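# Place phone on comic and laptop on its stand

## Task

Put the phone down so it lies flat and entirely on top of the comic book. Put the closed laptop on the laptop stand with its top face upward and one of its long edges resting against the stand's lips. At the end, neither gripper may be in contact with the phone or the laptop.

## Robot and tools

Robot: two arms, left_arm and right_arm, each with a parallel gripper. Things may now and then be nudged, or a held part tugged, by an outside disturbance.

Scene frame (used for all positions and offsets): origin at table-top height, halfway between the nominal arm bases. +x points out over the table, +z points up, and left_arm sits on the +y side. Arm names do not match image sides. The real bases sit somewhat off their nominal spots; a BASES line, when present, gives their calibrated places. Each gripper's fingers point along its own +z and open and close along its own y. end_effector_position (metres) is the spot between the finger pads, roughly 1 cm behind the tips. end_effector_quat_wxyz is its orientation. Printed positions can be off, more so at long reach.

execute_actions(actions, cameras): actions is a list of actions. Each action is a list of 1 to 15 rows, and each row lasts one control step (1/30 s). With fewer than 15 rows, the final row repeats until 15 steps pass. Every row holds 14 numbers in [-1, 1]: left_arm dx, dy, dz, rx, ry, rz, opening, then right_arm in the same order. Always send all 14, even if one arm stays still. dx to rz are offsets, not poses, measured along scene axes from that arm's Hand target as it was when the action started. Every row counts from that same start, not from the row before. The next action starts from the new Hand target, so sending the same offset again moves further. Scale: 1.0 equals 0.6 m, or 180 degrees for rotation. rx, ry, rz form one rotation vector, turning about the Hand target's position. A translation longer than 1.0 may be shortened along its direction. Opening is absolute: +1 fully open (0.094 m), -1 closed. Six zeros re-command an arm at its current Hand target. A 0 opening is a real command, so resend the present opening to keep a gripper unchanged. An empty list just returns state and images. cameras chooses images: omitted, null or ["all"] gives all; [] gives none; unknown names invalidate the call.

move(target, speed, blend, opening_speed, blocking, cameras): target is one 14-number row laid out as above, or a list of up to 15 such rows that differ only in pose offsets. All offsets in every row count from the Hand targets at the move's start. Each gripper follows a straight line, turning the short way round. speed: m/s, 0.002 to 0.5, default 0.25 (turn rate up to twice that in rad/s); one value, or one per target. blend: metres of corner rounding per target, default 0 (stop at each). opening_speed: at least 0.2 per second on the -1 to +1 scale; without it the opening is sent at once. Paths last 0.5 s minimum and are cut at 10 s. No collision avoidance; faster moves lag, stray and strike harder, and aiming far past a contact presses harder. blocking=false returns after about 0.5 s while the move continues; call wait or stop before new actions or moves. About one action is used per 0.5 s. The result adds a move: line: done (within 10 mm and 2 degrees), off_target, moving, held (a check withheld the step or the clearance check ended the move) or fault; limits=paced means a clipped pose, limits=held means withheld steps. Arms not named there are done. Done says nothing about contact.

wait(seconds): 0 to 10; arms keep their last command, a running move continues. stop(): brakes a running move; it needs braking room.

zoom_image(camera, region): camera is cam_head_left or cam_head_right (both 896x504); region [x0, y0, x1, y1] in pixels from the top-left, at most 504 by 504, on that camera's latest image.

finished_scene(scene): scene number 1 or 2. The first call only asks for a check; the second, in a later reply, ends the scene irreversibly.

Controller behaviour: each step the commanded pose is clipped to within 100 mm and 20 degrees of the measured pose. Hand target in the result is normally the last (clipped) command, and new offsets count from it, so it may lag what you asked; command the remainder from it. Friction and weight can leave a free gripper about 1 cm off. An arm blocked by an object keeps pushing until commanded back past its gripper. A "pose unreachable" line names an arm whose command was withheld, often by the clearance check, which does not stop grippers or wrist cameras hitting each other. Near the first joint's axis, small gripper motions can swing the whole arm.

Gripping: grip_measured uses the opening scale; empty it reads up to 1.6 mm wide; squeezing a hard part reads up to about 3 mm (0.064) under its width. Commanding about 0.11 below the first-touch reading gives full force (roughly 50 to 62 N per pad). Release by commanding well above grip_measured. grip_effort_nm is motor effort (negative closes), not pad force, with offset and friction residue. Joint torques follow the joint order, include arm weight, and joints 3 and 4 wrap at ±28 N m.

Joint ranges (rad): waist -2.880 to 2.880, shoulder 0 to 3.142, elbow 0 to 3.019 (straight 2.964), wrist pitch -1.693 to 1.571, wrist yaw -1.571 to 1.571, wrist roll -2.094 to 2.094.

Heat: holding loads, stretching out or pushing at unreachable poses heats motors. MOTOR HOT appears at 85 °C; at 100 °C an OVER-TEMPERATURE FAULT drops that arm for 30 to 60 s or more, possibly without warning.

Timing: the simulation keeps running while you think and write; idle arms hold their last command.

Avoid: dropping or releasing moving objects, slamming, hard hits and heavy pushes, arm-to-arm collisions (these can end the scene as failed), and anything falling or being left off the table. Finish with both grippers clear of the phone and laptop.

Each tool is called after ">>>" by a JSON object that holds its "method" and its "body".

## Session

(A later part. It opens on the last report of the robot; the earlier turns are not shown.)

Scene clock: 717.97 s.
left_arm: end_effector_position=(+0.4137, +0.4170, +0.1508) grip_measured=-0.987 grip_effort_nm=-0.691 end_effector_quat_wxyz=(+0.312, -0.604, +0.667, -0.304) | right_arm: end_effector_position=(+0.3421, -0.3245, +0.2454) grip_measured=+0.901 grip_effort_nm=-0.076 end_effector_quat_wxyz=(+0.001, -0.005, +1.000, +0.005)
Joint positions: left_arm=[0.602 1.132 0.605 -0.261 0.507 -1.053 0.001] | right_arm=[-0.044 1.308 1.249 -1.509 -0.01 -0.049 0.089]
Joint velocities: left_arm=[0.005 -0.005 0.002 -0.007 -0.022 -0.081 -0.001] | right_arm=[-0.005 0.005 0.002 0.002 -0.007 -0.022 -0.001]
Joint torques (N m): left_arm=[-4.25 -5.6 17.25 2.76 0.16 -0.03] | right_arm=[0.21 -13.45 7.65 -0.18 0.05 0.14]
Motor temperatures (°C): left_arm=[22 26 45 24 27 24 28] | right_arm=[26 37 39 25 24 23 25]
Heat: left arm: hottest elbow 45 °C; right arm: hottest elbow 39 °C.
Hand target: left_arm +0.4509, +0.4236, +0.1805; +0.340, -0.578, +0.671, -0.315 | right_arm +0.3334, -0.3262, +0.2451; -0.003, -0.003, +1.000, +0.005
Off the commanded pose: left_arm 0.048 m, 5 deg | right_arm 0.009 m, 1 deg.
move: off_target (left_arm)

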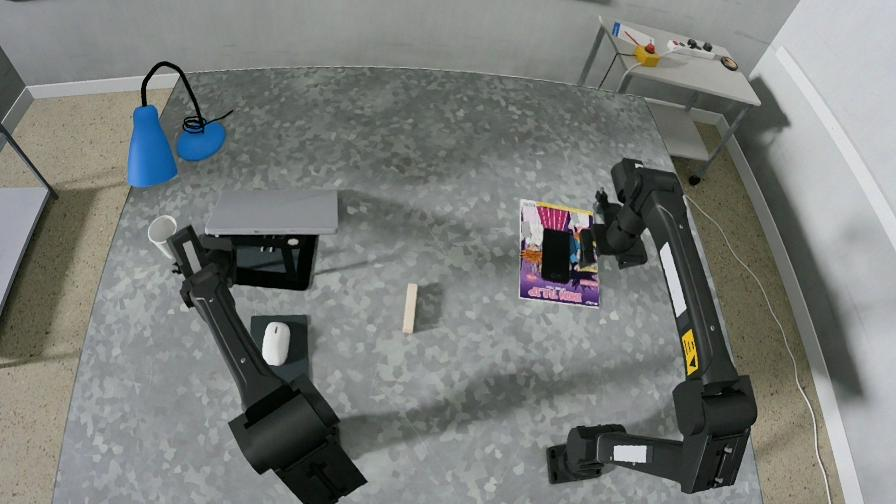

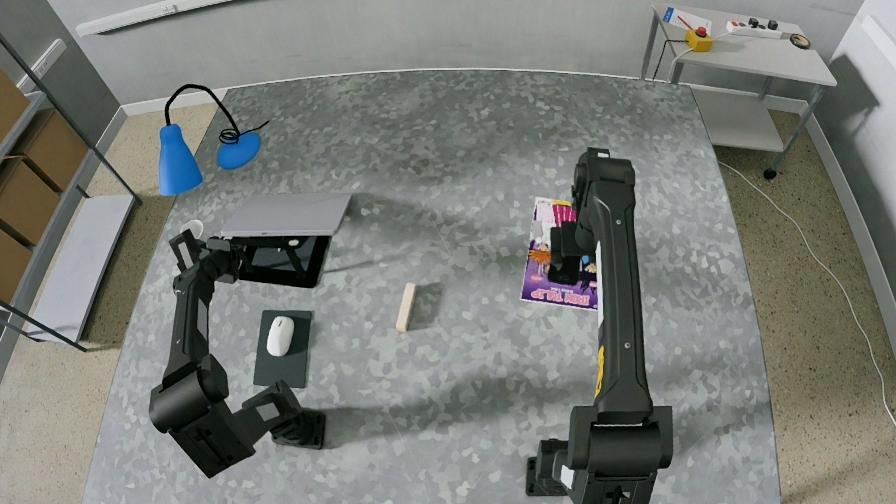

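>>> {"method": "move", "body": {"target": [[-0.11, 0, 0.03, 0,0,0,-1, 0,0,0,0,0,0,0.9]], "speed": 0.06, "cameras": []}}

>>> {"method": "zoom_image", "body": {"camera": "cam_head_left", "region": [190, 180, 350, 300]}}

Scene clock: 724.93 s.
left_arm: end_effector_position=(+0.3841, +0.4166, +0.1824) grip_measured=-0.987 grip_effort_nm=-0.691 end_effector_quat_wxyz=(+0.323, -0.585, +0.674, -0.317) | right_arm: end_effector_position=(+0.3421, -0.3245, +0.2454) grip_measured=+0.901 grip_effort_nm=-0.076 end_effector_quat_wxyz=(+0.001, -0.005, +1.000, +0.005)
Joint positions: left_arm=[0.682 1.009 0.605 -0.391 0.598 -0.969 0.001] | right_arm=[-0.044 1.308 1.249 -1.509 -0.01 -0.049 0.089]
Joint velocities: left_arm=[-0.015 -0.005 -0.007 -0.002 0.037 -0.051 0] | right_arm=[-0.024 -0.005 -0.017 -0.002 -0.095 0.081 0]
Joint torques (N m): left_arm=[-0.38 -7.94 12.36 1.28 0.35 0.09] | right_arm=[0.26 -13.57 7.66 -0.18 0.06 0.15]
Motor temperatures (°C): left_arm=[22 26 46 24 27 24 28] | right_arm=[26 37 39 25 24 23 25]
Heat: left arm: hottest elbow 46 °C; right arm: hottest elbow 39 °C.
Hand target: left_arm +0.3851, +0.4245, +0.1984; +0.340, -0.578, +0.672, -0.315 | right_arm +0.3334, -0.3262, +0.2451; -0.003, -0.003, +1.000, +0.005
Off the commanded pose: left_arm 0.018 m, 2 deg | right_arm 0.009 m, 1 deg.
move: off_target (left_arm)
No camera images: "cameras" was empty.

Scaled by 3.150.

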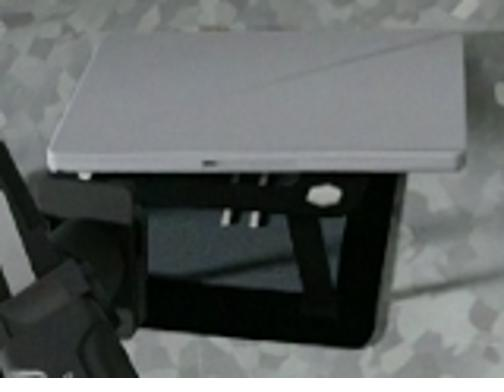

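>>> {"method": "execute_actions", "body": {"actions": []}}

>>> {"method": "zoom_image", "body": {"camera": "cam_head_left", "region": [190, 180, 350, 300]}}

>>> {"method": "zoom_image", "body": {"camera": "cam_head_right", "region": [190, 180, 350, 300]}}

Scene clock: 726.90 s.
left_arm: end_effector_position=(+0.3840, +0.4167, +0.1824) grip_measured=-0.987 grip_effort_nm=-0.691 end_effector_quat_wxyz=(+0.323, -0.584, +0.674, -0.317) | right_arm: end_effector_position=(+0.3421, -0.3245, +0.2454) grip_measured=+0.901 grip_effort_nm=-0.081 end_effector_quat_wxyz=(+0.001, -0.005, +1.000, +0.005)
Joint positions: left_arm=[0.682 1.009 0.605 -0.391 0.598 -0.969 0.001] | right_arm=[-0.044 1.308 1.249 -1.509 -0.01 -0.049 0.089]
Joint velocities: left_arm=[-0.015 -0.005 -0.027 -0.002 -0.022 -0.037 0] | right_arm=[0.005 -0.005 0.012 -0.007 -0.051 -0.007 -0.001]
Joint torques (N m): left_arm=[-0.15 -7.36 12.67 1.24 0.34 0.14] | right_arm=[0.09 -13.57 7.64 -0.16 0.06 0.14]
Motor temperatures (°C): left_arm=[22 26 46 24 27 24 28] | right_arm=[26 37 39 25 24 23 25]
Heat: left arm: hottest elbow 46 °C; right arm: hottest elbow 39 °C.
Hand target: left_arm +0.3851, +0.4246, +0.1984; +0.340, -0.578, +0.672, -0.314 | right_arm +0.3334, -0.3262, +0.2451; -0.003, -0.003, +1.000, +0.005
Tool commands: left_gripper/opening=-1.0 right_gripper/opening=+0.9
Off the commanded pose: left_arm 0.018 m, 2 deg | right_arm 0.009 m, 1 deg.

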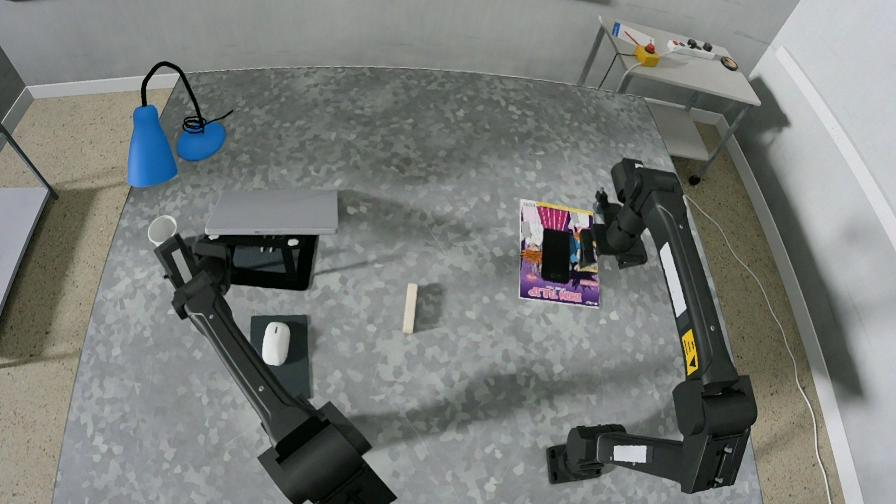

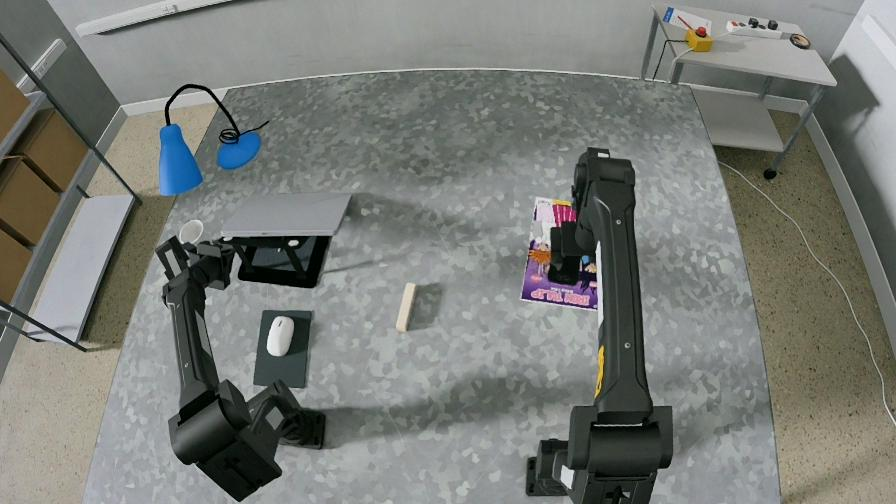

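Scaled by 3.150.

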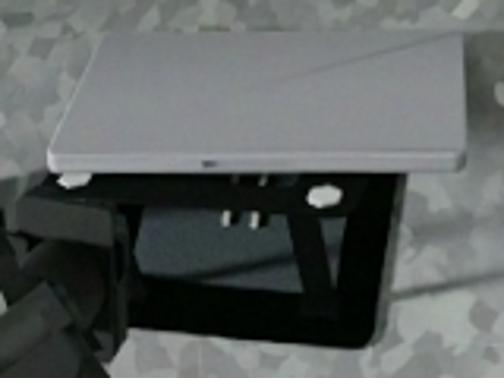

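Scaled by 3.150.

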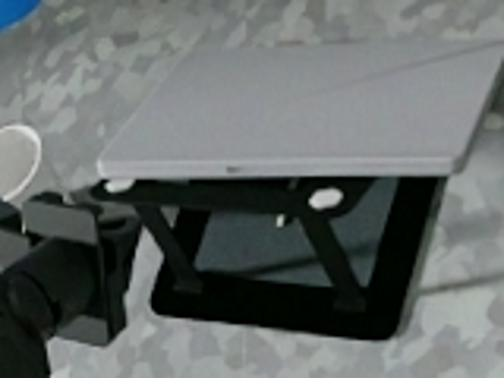

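>>> {"method": "move", "body": {"target": [0.1, 0, -0.015, 0,0,0,-1, 0,0,0,0,0,0,0.9], "speed": 0.05, "cameras": ["cam_head_left","cam_head_right"]}}

>>> {"method": "zoom_image", "body": {"camera": "cam_head_left", "region": [190, 180, 350, 300]}}

>>> {"method": "zoom_image", "body": {"camera": "cam_head_right", "region": [190, 180, 350, 300]}}

Scene clock: 732.50 s.
left_arm: end_effector_position=(+0.4181, +0.4123, +0.1573) grip_measured=-0.987 grip_effort_nm=-0.691 end_effector_quat_wxyz=(+0.309, -0.596, +0.674, -0.309) | right_arm: end_effector_position=(+0.3421, -0.3245, +0.2454) grip_measured=+0.901 grip_effort_nm=-0.081 end_effector_quat_wxyz=(+0.001, -0.005, +1.000, +0.005)
Joint positions: left_arm=[0.59 1.129 0.621 -0.282 0.517 -1.046 0.001] | right_arm=[-0.044 1.308 1.249 -1.509 -0.01 -0.049 0.089]
Joint velocities: left_arm=[0.005 -0.005 -0.002 -0.007 -0.051 0.022 -0.001] | right_arm=[-0.005 0.005 -0.002 -0.007 -0.007 0.022 -0.002]
Joint torques (N m): left_arm=[-3.31 -7.53 16.62 2.22 0.02 -0.05] | right_arm=[0.21 -13.51 7.65 -0.18 0.06 0.14]
Motor temperatures (°C): left_arm=[22 26 46 24 27 24 28] | right_arm=[26 37 39 25 24 23 25]
Heat: left arm: hottest elbow 46 °C; right arm: hottest elbow 39 °C.
Hand target: left_arm +0.4450, +0.4236, +0.1895; +0.340, -0.578, +0.672, -0.315 | right_arm +0.3334, -0.3262, +0.2451; -0.003, -0.003, +1.000, +0.005
Off the commanded pose: left_arm 0.044 m, 4 deg | right_arm 0.009 m, 1 deg.
move: off_target (left_arm)

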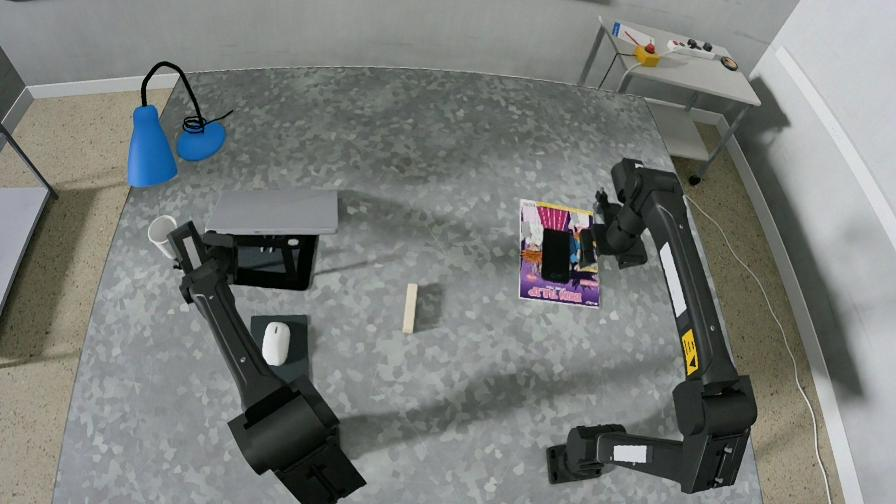

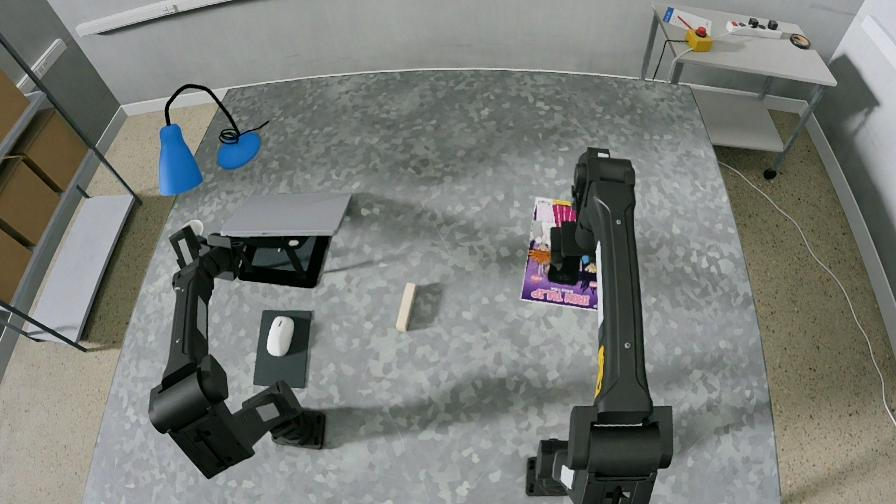

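Scaled by 3.150.

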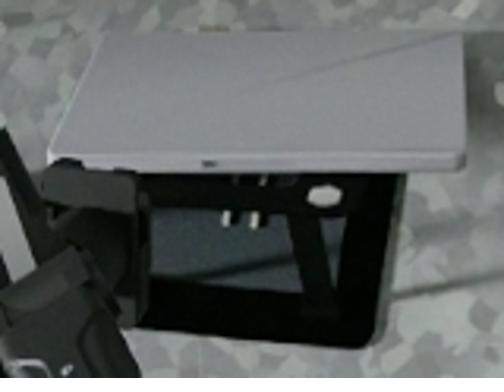

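Scaled by 3.150.

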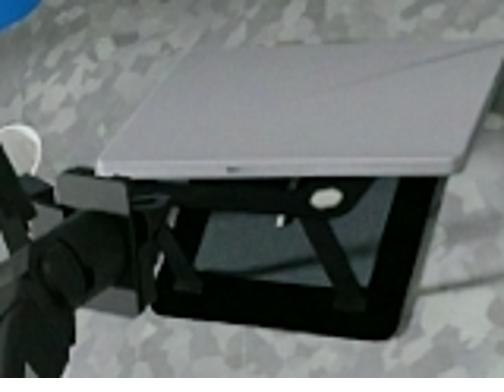

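>>> {"method": "move", "body": {"target": [0.04, 0, 0.005, 0,0,0,-1, 0,0,0,0,0,0,0.9], "speed": 0.05, "cameras": ["cam_head_left","cam_head_right"]}}

>>> {"method": "zoom_image", "body": {"camera": "cam_head_left", "region": [190, 180, 350, 300]}}

>>> {"method": "zoom_image", "body": {"camera": "cam_head_right", "region": [190, 180, 350, 300]}}

Scene clock: 737.23 s.
left_arm: end_effector_position=(+0.4411, +0.4128, +0.1602) grip_measured=-0.987 grip_effort_nm=-0.691 end_effector_quat_wxyz=(+0.309, -0.596, +0.674, -0.308) | right_arm: end_effector_position=(+0.3421, -0.3245, +0.2454) grip_measured=+0.901 grip_effort_nm=-0.085 end_effector_quat_wxyz=(+0.001, -0.005, +1.000, +0.005)
Joint positions: left_arm=[0.55 1.183 0.667 -0.26 0.487 -1.076 0.001] | right_arm=[-0.044 1.308 1.249 -1.509 -0.01 -0.049 0.089]
Joint velocities: left_arm=[-0.005 -0.005 -0.012 -0.002 -0.022 0.007 0.001] | right_arm=[-0.024 0.015 0.007 -0.002 -0.051 0.007 0]
Joint torques (N m): left_arm=[-2.78 -7.41 16.62 1.96 0.01 0.02] | right_arm=[0.15 -13.57 7.64 -0.2 0.06 0.15]
Motor temperatures (°C): left_arm=[22 26 47 24 27 24 28] | right_arm=[26 37 39 25 24 23 25]
Heat: left arm: hottest elbow 47 °C; right arm: hottest elbow 39 °C.
Hand target: left_arm +0.4691, +0.4233, +0.1927; +0.340, -0.578, +0.672, -0.315 | right_arm +0.3334, -0.3262, +0.2451; -0.003, -0.003, +1.000, +0.005
Off the commanded pose: left_arm 0.044 m, 4 deg | right_arm 0.009 m, 1 deg.
move: off_target (left_arm)

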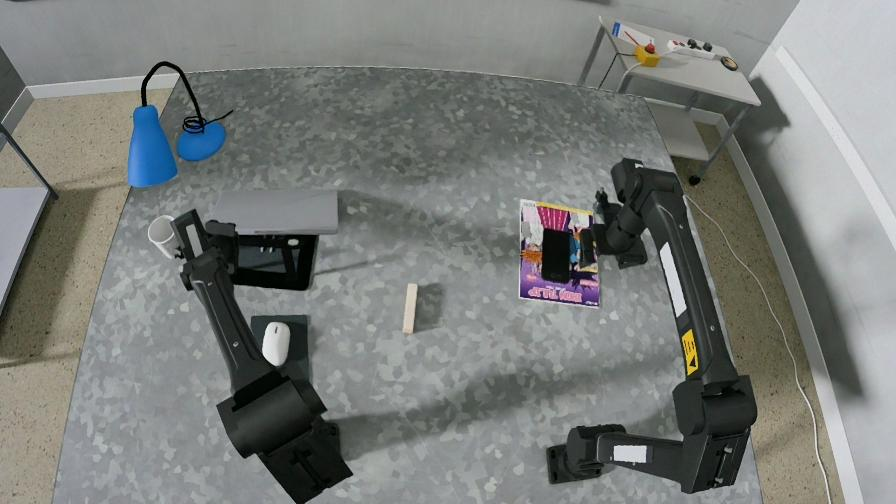

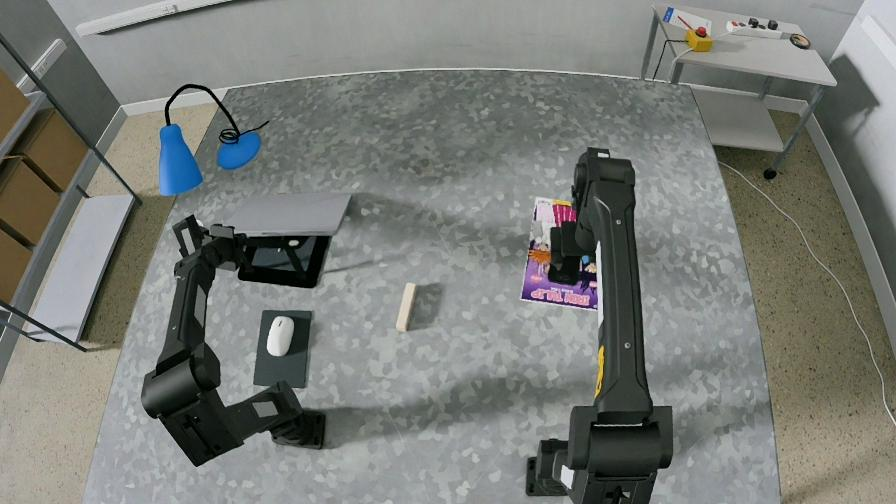

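Scaled by 3.150.

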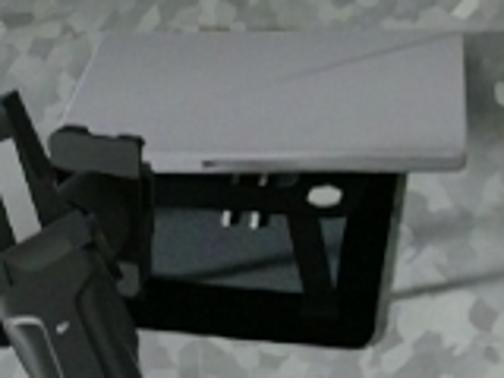

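Scaled by 3.150.

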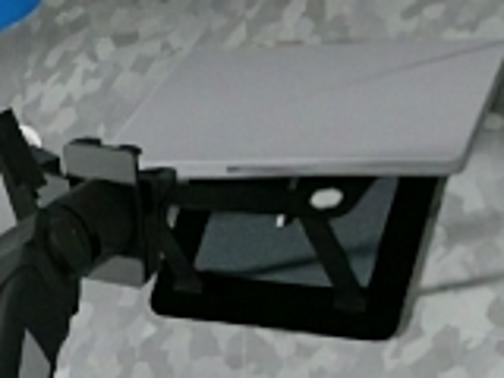

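>>> {"method": "move", "body": {"target": [0.035, 0, -0.008, 0,0,0,-1, 0,0,0,0,0,0,0.9], "speed": 0.04, "cameras": ["cam_head_left","cam_head_right"]}}

>>> {"method": "zoom_image", "body": {"camera": "cam_head_left", "region": [190, 180, 350, 300]}}

>>> {"method": "zoom_image", "body": {"camera": "cam_head_right", "region": [190, 180, 350, 300]}}

Scene clock: 740.90 s.
left_arm: end_effector_position=(+0.4613, +0.4134, +0.1559) grip_measured=-0.987 grip_effort_nm=-0.691 end_effector_quat_wxyz=(+0.310, -0.595, +0.675, -0.307) | right_arm: end_effector_position=(+0.3421, -0.3245, +0.2454) grip_measured=+0.901 grip_effort_nm=-0.081 end_effector_quat_wxyz=(+0.001, -0.005, +1.000, +0.005)
Joint positions: left_arm=[0.519 1.241 0.699 -0.224 0.463 -1.099 0.001] | right_arm=[-0.044 1.308 1.249 -1.509 -0.01 -0.049 0.089]
Joint velocities: left_arm=[0.005 -0.015 -0.002 -0.007 0.022 -0.051 -0.001] | right_arm=[-0.005 -0.005 -0.012 0.007 0.051 -0.022 0.002]
Joint torques (N m): left_arm=[-2.78 -8.88 16.36 2.11 0 -0.02] | right_arm=[0.09 -13.63 7.62 -0.18 0.06 0.14]
Motor temperatures (°C): left_arm=[22 26 47 24 27 24 28] | right_arm=[26 37 39 25 24 23 25]
Heat: left arm: hottest elbow 47 °C; right arm: hottest elbow 39 °C.
Hand target: left_arm +0.4900, +0.4230, +0.1877; +0.340, -0.578, +0.671, -0.315 | right_arm +0.3334, -0.3262, +0.2451; -0.003, -0.003, +1.000, +0.005
Off the commanded pose: left_arm 0.044 m, 4 deg | right_arm 0.009 m, 1 deg.
move: off_target (left_arm)

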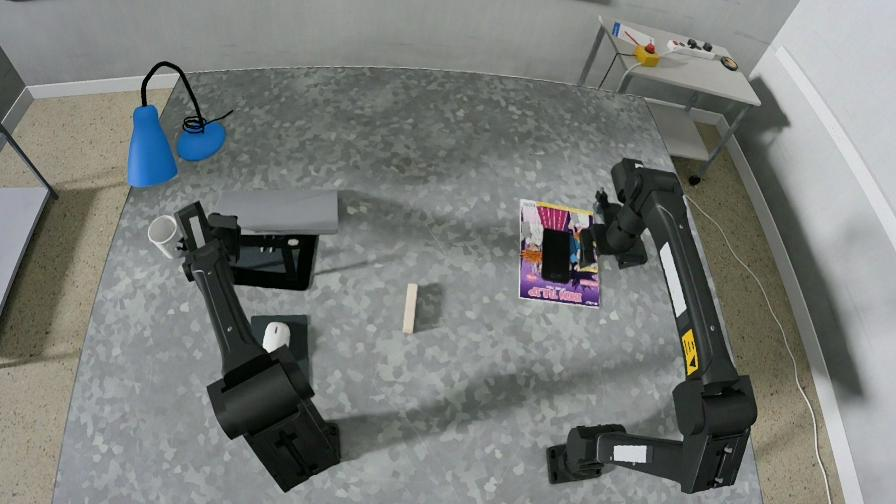

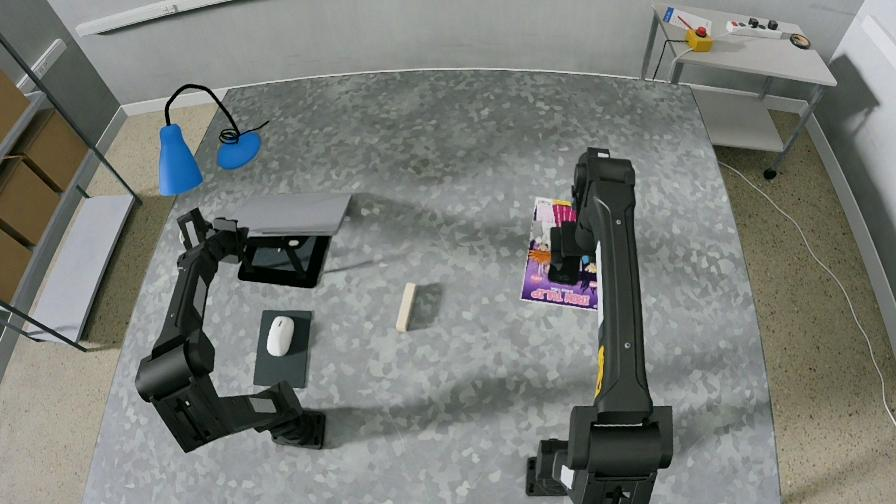

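Scaled by 3.150.

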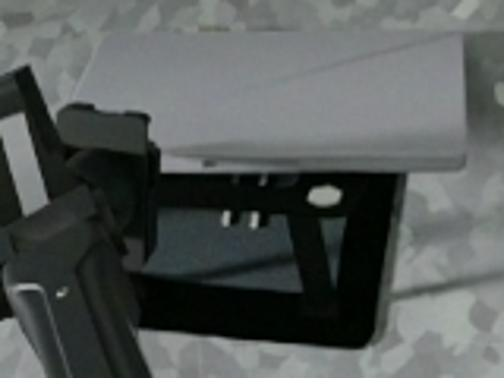

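Scaled by 3.150.

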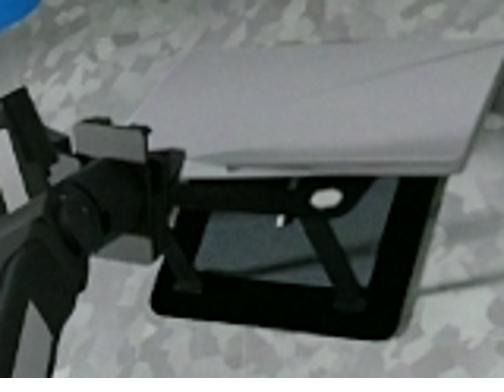

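>>> {"method": "move", "body": {"target": [[-0.04, 0, 0.03, 0,0,0,-1, 0,0,0,0,0,0,0.9],[-0.175, 0, 0.018, 0,0,0,-1, 0,0,0,0,0,0,0.9]], "speed": 0.08, "cameras": []}}

Scene clock: 750.63 s.
left_arm: end_effector_position=(+0.3913, +0.4228, +0.1976) grip_measured=-0.987 grip_effort_nm=-0.691 end_effector_quat_wxyz=(+0.336, -0.578, +0.673, -0.317) | right_arm: end_effector_position=(+0.3421, -0.3245, +0.2454) grip_measured=+0.901 grip_effort_nm=-0.081 end_effector_quat_wxyz=(+0.001, -0.005, +1.000, +0.005)
Joint positions: left_arm=[0.682 1.012 0.636 -0.391 0.598 -0.97 0.001] | right_arm=[-0.044 1.308 1.249 -1.509 -0.01 -0.049 0.089]
Joint velocities: left_arm=[-0.005 -0.005 -0.007 0.002 0.007 0.022 0.001] | right_arm=[-0.024 0.005 0.012 0.022 -0.022 -0.007 0]
Joint torques (N m): left_arm=[-0.26 -8.12 9.84 1.21 0.38 0.16] | right_arm=[0.21 -13.51 7.64 -0.17 0.06 0.14]
Motor temperatures (°C): left_arm=[22 26 48 24 27 24 28] | right_arm=[26 37 39 25 24 23 25]
Heat: left arm: hottest elbow 48 °C; right arm: hottest elbow 39 °C.
Hand target: left_arm +0.3851, +0.4244, +0.1982; +0.340, -0.578, +0.672, -0.315 | right_arm +0.3334, -0.3262, +0.2451; -0.003, -0.003, +1.000, +0.005
Off the commanded pose: left_arm 0.006 m, 1 deg | right_arm 0.009 m, 1 deg.
move: done
No camera images: "cameras" was empty.

>>> {"method": "move", "body": {"target": [0.1, 0, -0.015, 0,0,0,-1, 0,0,0,0,0,0,0.9], "speed": 0.05, "cameras": []}}

Scene clock: 753.77 s.
left_arm: end_effector_position=(+0.4226, +0.4152, +0.1630) grip_measured=-0.987 grip_effort_nm=-0.696 end_effector_quat_wxyz=(+0.314, -0.593, +0.673, -0.310) | right_arm: end_effector_position=(+0.3421, -0.3245, +0.2454) grip_measured=+0.901 grip_effort_nm=-0.081 end_effector_quat_wxyz=(+0.001, -0.005, +1.000, +0.005)
Joint positions: left_arm=[0.59 1.134 0.636 -0.281 0.517 -1.046 0.001] | right_arm=[-0.044 1.308 1.249 -1.509 -0.01 -0.049 0.089]
Joint velocities: left_arm=[-0.015 -0.005 0.017 -0.012 -0.022 -0.007 0] | right_arm=[-0.015 0.005 0.002 -0.012 0.007 -0.007 0]
Joint torques (N m): left_arm=[-2.84 -7.36 15.49 2.13 0.04 0] | right_arm=[0.21 -13.51 7.61 -0.18 0.06 0.15]
Motor temperatures (°C): left_arm=[22 26 47 24 27 24 28] | right_arm=[26 37 39 25 24 23 25]
Heat: left arm: hottest elbow 47 °C; right arm: hottest elbow 39 °C.
Hand target: left_arm +0.4449, +0.4237, +0.1896; +0.340, -0.578, +0.672, -0.315 | right_arm +0.3334, -0.3262, +0.2451; -0.003, -0.003, +1.000, +0.005
Off the commanded pose: left_arm 0.036 m, 3 deg | right_arm 0.009 m, 1 deg.
move: off_target (left_arm)
No camera images: "cameras" was empty.

>>> {"method": "move", "body": {"target": [0.03, 0, -0.03, 0,0,0,-1, 0,0,0,0,0,0,0.9], "speed": 0.04, "cameras": ["cam_head_left","cam_head_right"]}}

>>> {"method": "zoom_image", "body": {"camera": "cam_head_left", "region": [190, 180, 350, 300]}}

>>> {"method": "zoom_image", "body": {"camera": "cam_head_right", "region": [190, 180, 350, 300]}}

Scene clock: 757.63 s.
left_arm: end_effector_position=(+0.4392, +0.4150, +0.1473) grip_measured=-0.987 grip_effort_nm=-0.691 end_effector_quat_wxyz=(+0.316, -0.592, +0.674, -0.309) | right_arm: end_effector_position=(+0.3421, -0.3245, +0.2454) grip_measured=+0.901 grip_effort_nm=-0.085 end_effector_quat_wxyz=(+0.001, -0.005, +1.000, +0.005)
Joint positions: left_arm=[0.559 1.203 0.636 -0.197 0.495 -1.069 0.001] | right_arm=[-0.044 1.308 1.249 -1.509 -0.01 -0.049 0.089]
Joint velocities: left_arm=[0.005 -0.015 -0.002 -0.007 0.051 0.125 0] | right_arm=[-0.005 -0.005 -0.002 -0.002 -0.051 -0.095 0]
Joint torques (N m): left_arm=[-3.14 -8.06 15.02 2.09 -0.02 0.01] | right_arm=[0.15 -13.51 7.64 -0.18 0.05 0.15]
Motor temperatures (°C): left_arm=[22 26 47 24 27 24 28] | right_arm=[26 37 39 25 24 23 25]
Heat: left arm: hottest elbow 47 °C; right arm: hottest elbow 39 °C.
Hand target: left_arm +0.4628, +0.4233, +0.1717; +0.340, -0.578, +0.672, -0.315 | right_arm +0.3334, -0.3262, +0.2451; -0.003, -0.003, +1.000, +0.005
Off the commanded pose: left_arm 0.035 m, 3 deg | right_arm 0.009 m, 1 deg.
move: off_target (left_arm)

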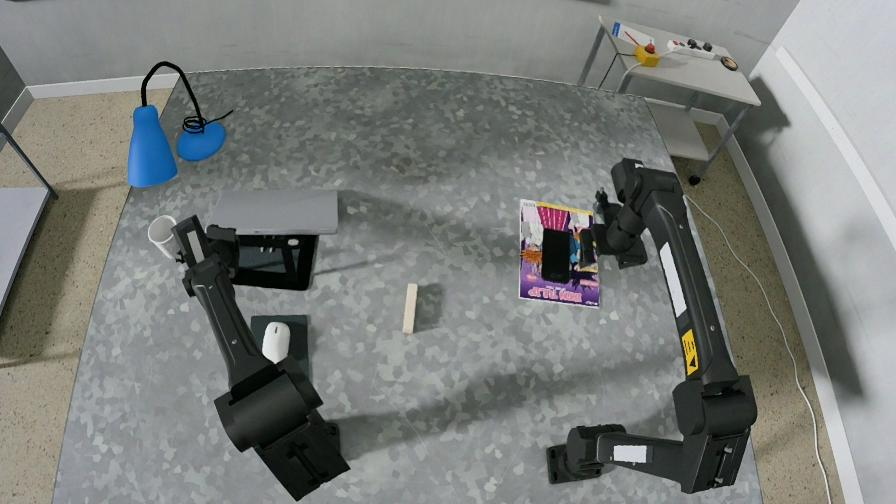

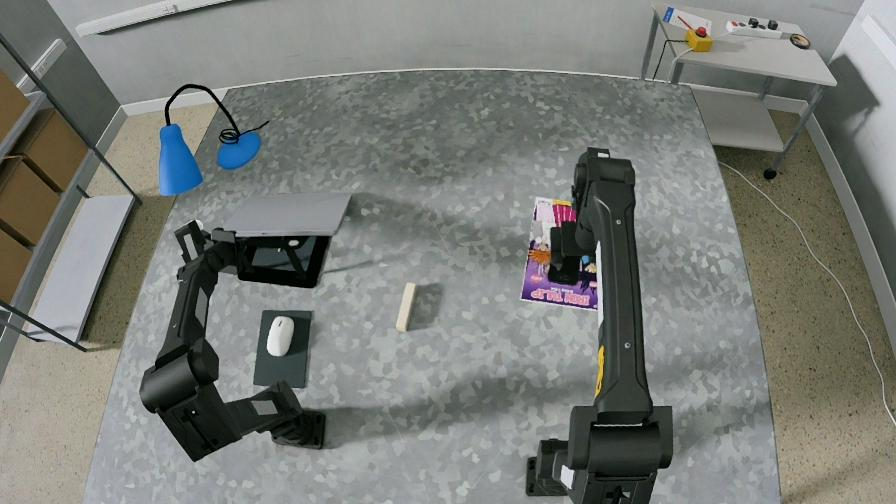

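Scaled by 3.150.

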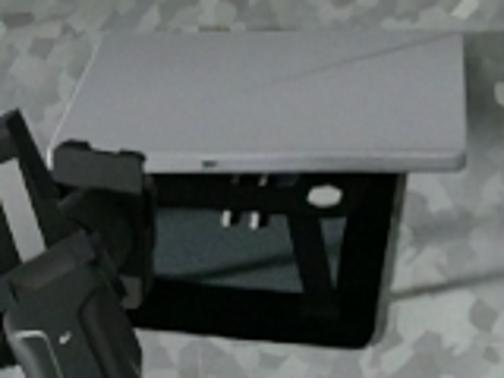

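Scaled by 3.150.

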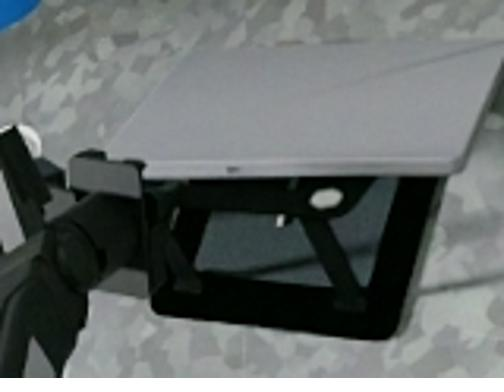

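>>> {"method": "move", "body": {"target": [0.035, 0, -0.005, 0,0,0,-1, 0,0,0,0,0,0,0.9], "speed": 0.04, "cameras": ["cam_head_left","cam_head_right"]}}

>>> {"method": "zoom_image", "body": {"camera": "cam_head_left", "region": [190, 180, 350, 300]}}

>>> {"method": "zoom_image", "body": {"camera": "cam_head_right", "region": [190, 180, 350, 300]}}

Scene clock: 761.27 s.
left_arm: end_effector_position=(+0.4517, +0.4153, +0.1418) grip_measured=-0.987 grip_effort_nm=-0.691 end_effector_quat_wxyz=(+0.313, -0.598, +0.671, -0.306) | right_arm: end_effector_position=(+0.3421, -0.3245, +0.2454) grip_measured=+0.901 grip_effort_nm=-0.081 end_effector_quat_wxyz=(+0.001, -0.005, +1.000, +0.005)
Joint positions: left_arm=[0.536 1.244 0.655 -0.173 0.469 -1.094 0.001] | right_arm=[-0.044 1.308 1.249 -1.509 -0.01 -0.049 0.089]
Joint velocities: left_arm=[-0.005 0.005 -0.007 0.007 0.007 -0.022 0] | right_arm=[-0.005 -0.015 0.002 -0.007 -0.022 -0.066 0]
Joint torques (N m): left_arm=[-2.67 -7.53 16.12 2.36 0.03 0.01] | right_arm=[0.21 -13.57 7.62 -0.2 0.05 0.14]
Motor temperatures (°C): left_arm=[22 26 46 24 27 24 28] | right_arm=[26 37 39 25 24 23 25]
Heat: left arm: hottest elbow 46 °C; right arm: hottest elbow 39 °C.
Hand target: left_arm +0.4838, +0.4232, +0.1687; +0.340, -0.578, +0.671, -0.315 | right_arm +0.3334, -0.3262, +0.2451; -0.003, -0.003, +1.000, +0.005
Off the commanded pose: left_arm 0.043 m, 4 deg | right_arm 0.009 m, 1 deg.
move: off_target (left_arm)

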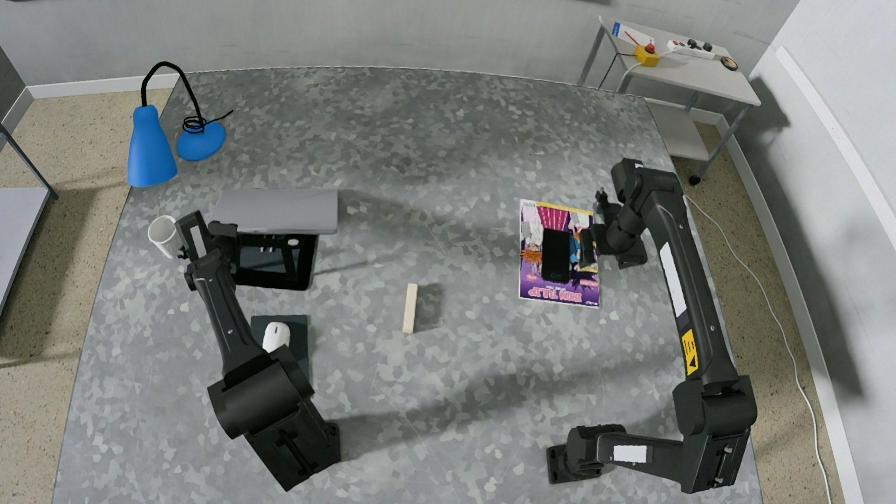

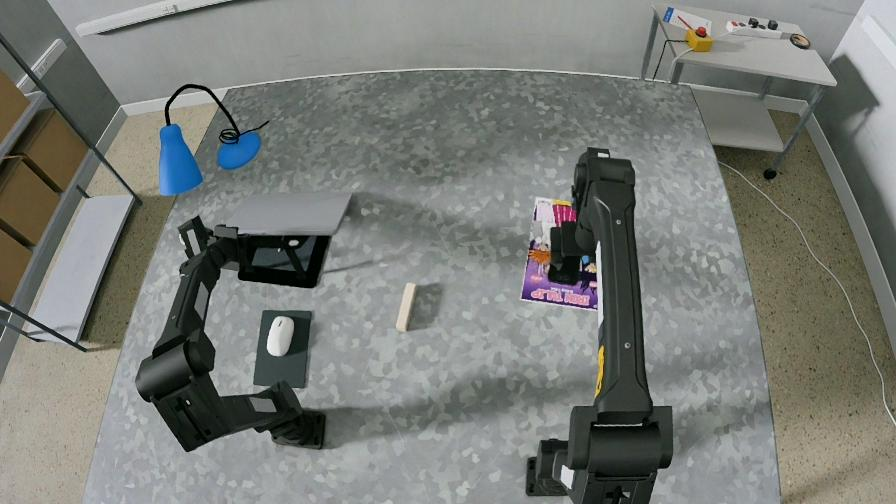

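Scaled by 3.150.

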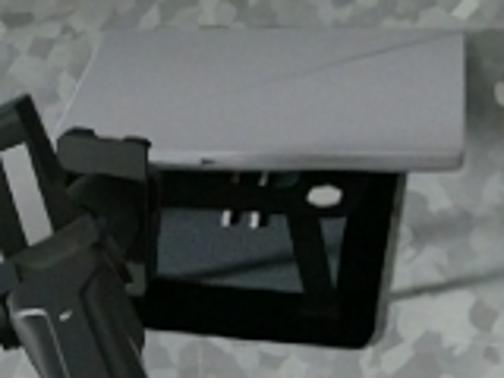

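Scaled by 3.150.

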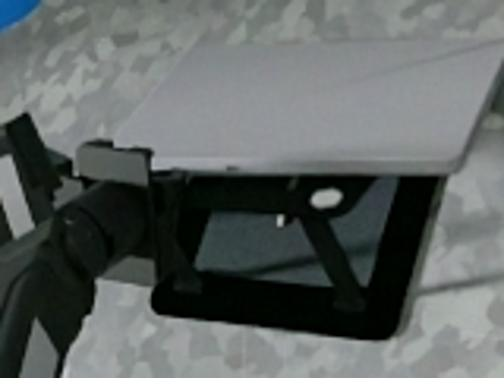

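>>> {"method": "move", "body": {"target": [0.03, 0, -0.01, 0,0,0,-1, 0,0,0,0,0,0,0.9], "speed": 0.04, "cameras": ["cam_head_left","cam_head_right"]}}

>>> {"method": "zoom_image", "body": {"camera": "cam_head_left", "region": [190, 180, 350, 300]}}

>>> {"method": "zoom_image", "body": {"camera": "cam_head_right", "region": [190, 180, 350, 300]}}

Scene clock: 764.83 s.
left_arm: end_effector_position=(+0.4637, +0.4278, +0.1386) grip_measured=-0.987 grip_effort_nm=-0.691 end_effector_quat_wxyz=(+0.322, -0.607, +0.663, -0.297) | right_arm: end_effector_position=(+0.3421, -0.3245, +0.2454) grip_measured=+0.901 grip_effort_nm=-0.076 end_effector_quat_wxyz=(+0.001, -0.005, +1.000, +0.005)
Joint positions: left_arm=[0.533 1.288 0.68 -0.14 0.435 -1.112 0.001] | right_arm=[-0.044 1.308 1.249 -1.509 -0.01 -0.049 0.089]
Joint velocities: left_arm=[-0.005 0.005 -0.002 0.002 -0.037 -0.037 -0.001] | right_arm=[-0.005 -0.015 0.002 0.002 0.066 0.081 -0.001]
Joint torques (N m): left_arm=[-5.66 -7.82 16.17 2.22 0.61 0.02] | right_arm=[0.15 -13.57 7.62 -0.2 0.05 0.15]
Motor temperatures (°C): left_arm=[22 26 47 24 27 24 28] | right_arm=[26 37 39 25 24 23 25]
Heat: left arm: hottest elbow 47 °C; right arm: hottest elbow 39 °C.
Hand target: left_arm +0.5018, +0.4229, +0.1629; +0.340, -0.578, +0.671, -0.315 | right_arm +0.3334, -0.3262, +0.2451; -0.003, -0.003, +1.000, +0.005
Off the commanded pose: left_arm 0.045 m, 5 deg | right_arm 0.009 m, 1 deg.
move: off_target (left_arm)

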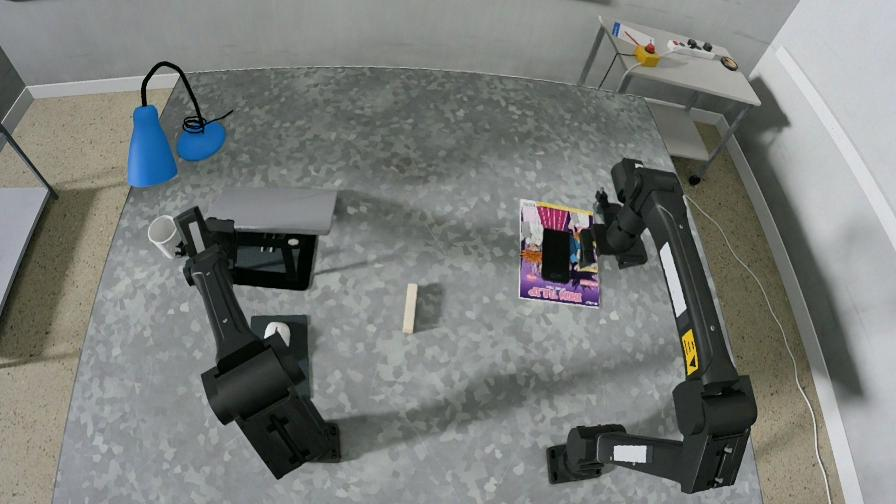

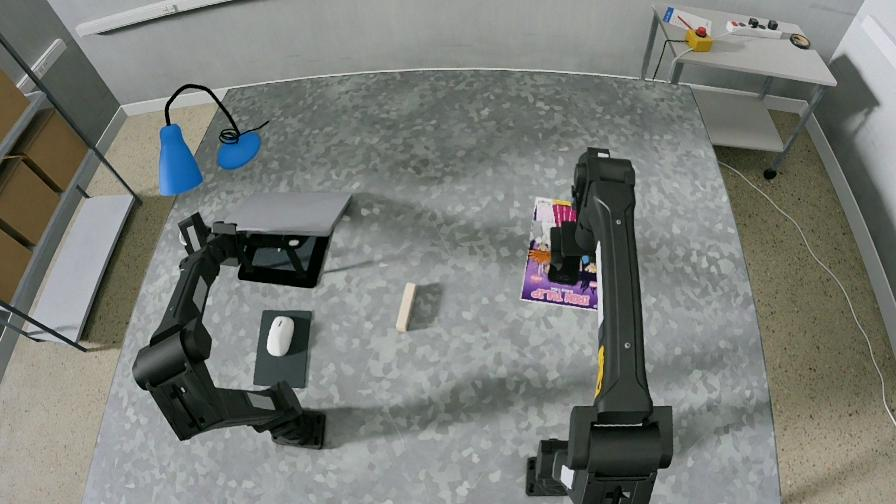

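Scaled by 3.150.

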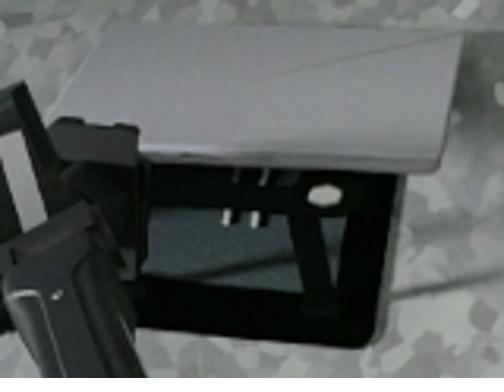

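Scaled by 3.150.

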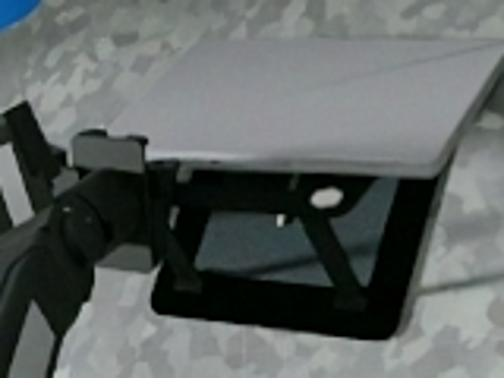

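>>> {"method": "move", "body": {"target": [[-0.1, 0, 0.05, 0,0,0,-1, 0,0,0,0,0,0,0.9],[-0.3, 0, 0.1, 0,0,0,-1, 0,0,0,0,0,0,0.9]], "speed": 0.12, "cameras": ["cam_head_left","cam_head_right"]}}

>>> {"method": "zoom_image", "body": {"camera": "cam_head_left", "region": [190, 180, 350, 300]}}

>>> {"method": "zoom_image", "body": {"camera": "cam_head_right", "region": [190, 180, 350, 300]}}

Scene clock: 770.77 s.
left_arm: end_effector_position=(+0.3268, +0.4241, +0.2215) grip_measured=-0.987 grip_effort_nm=-0.686 end_effector_quat_wxyz=(+0.335, -0.578, +0.673, -0.317) | right_arm: end_effector_position=(+0.3421, -0.3245, +0.2454) grip_measured=+0.901 grip_effort_nm=-0.081 end_effector_quat_wxyz=(+0.001, -0.005, +1.000, +0.005)
Joint positions: left_arm=[0.859 0.848 0.63 -0.651 0.719 -0.803 0.001] | right_arm=[-0.044 1.308 1.249 -1.509 -0.01 -0.049 0.089]
Joint velocities: left_arm=[0.005 -0.005 0.002 -0.012 -0.11 0.007 0] | right_arm=[-0.005 -0.005 -0.002 0.002 0.051 -0.037 0.001]
Joint torques (N m): left_arm=[-0.5 -5.71 10.63 1.1 0.41 0.16] | right_arm=[0.15 -13.51 7.64 -0.17 0.05 0.15]
Motor temperatures (°C): left_arm=[22 26 46 24 27 24 28] | right_arm=[26 37 39 25 24 23 25]
Heat: left arm: hottest elbow 46 °C; right arm: hottest elbow 39 °C.
Hand target: left_arm +0.3224, +0.4256, +0.2222; +0.339, -0.578, +0.672, -0.314 | right_arm +0.3334, -0.3262, +0.2451; -0.003, -0.003, +1.000, +0.005
Off the commanded pose: left_arm 0.005 m, 1 deg | right_arm 0.009 m, 1 deg.
move: done

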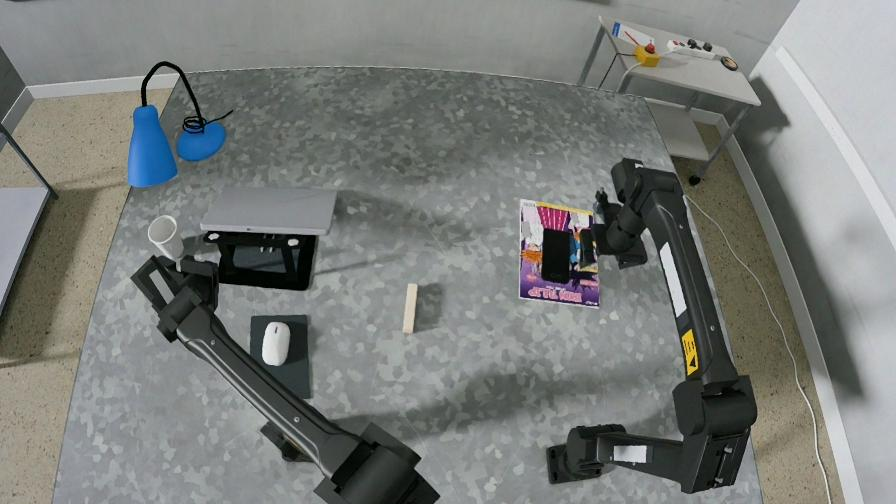

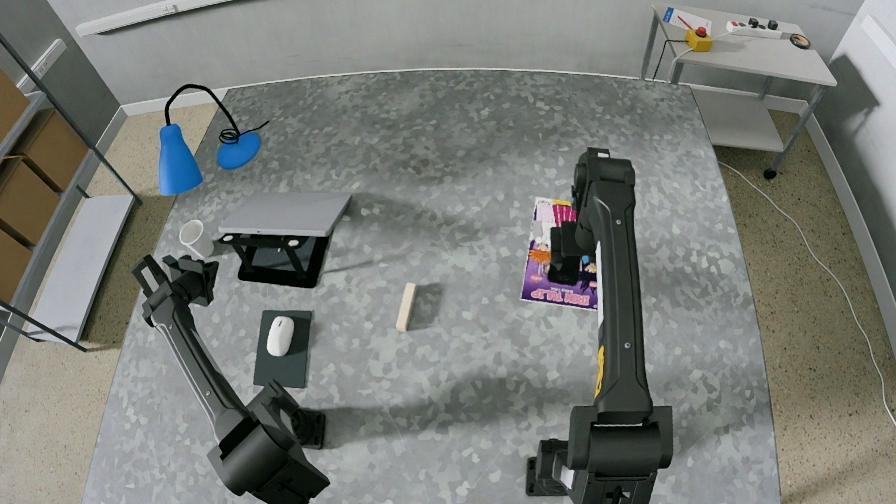

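Scaled by 3.150.

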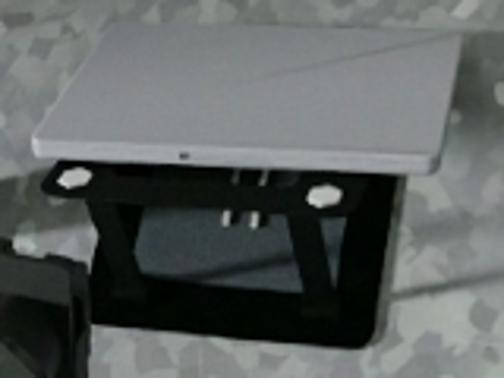

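Scaled by 3.150.

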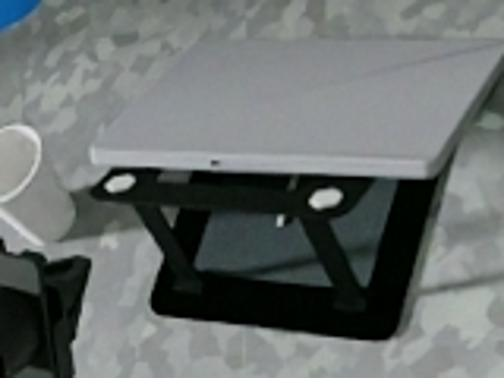

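>>> {"method": "move", "body": {"target": [0.18, -0.08, 0.02, 0,0,0,-1, 0,0,0,0,0,0,0.9], "speed": 0.1, "cameras": []}}

Scene clock: 777.50 s.
left_arm: end_effector_position=(+0.4062, +0.3693, +0.1998) grip_measured=-0.987 grip_effort_nm=-0.691 end_effector_quat_wxyz=(+0.310, -0.595, +0.675, -0.306) | right_arm: end_effector_position=(+0.3421, -0.3245, +0.2454) grip_measured=+0.901 grip_effort_nm=-0.081 end_effector_quat_wxyz=(+0.001, -0.005, +1.000, +0.005)
Joint positions: left_arm=[0.485 0.954 0.63 -0.431 0.438 -1.122 0.001] | right_arm=[-0.044 1.308 1.249 -1.509 -0.01 -0.049 0.089]
Joint velocities: left_arm=[0.005 -0.015 0.007 0.017 -0.007 -0.007 -0.001] | right_arm=[-0.005 0.005 0.002 -0.002 -0.051 -0.066 0]
Joint torques (N m): left_arm=[-2.78 -5.77 17.14 2.18 -0.01 -0.07] | right_arm=[0.15 -13.63 7.62 -0.17 0.06 0.14]
Motor temperatures (°C): left_arm=[22 26 45 24 27 24 28] | right_arm=[26 37 39 25 24 23 25]
Heat: left arm: hottest elbow 45 °C; right arm: hottest elbow 39 °C.
Hand target: left_arm +0.4299, +0.3761, +0.2350; +0.340, -0.578, +0.671, -0.315 | right_arm +0.3334, -0.3262, +0.2451; -0.003, -0.003, +1.000, +0.005
Off the commanded pose: left_arm 0.043 m, 4 deg | right_arm 0.009 m, 1 deg.
move: off_target (left_arm)
No camera images: "cameras" was empty.


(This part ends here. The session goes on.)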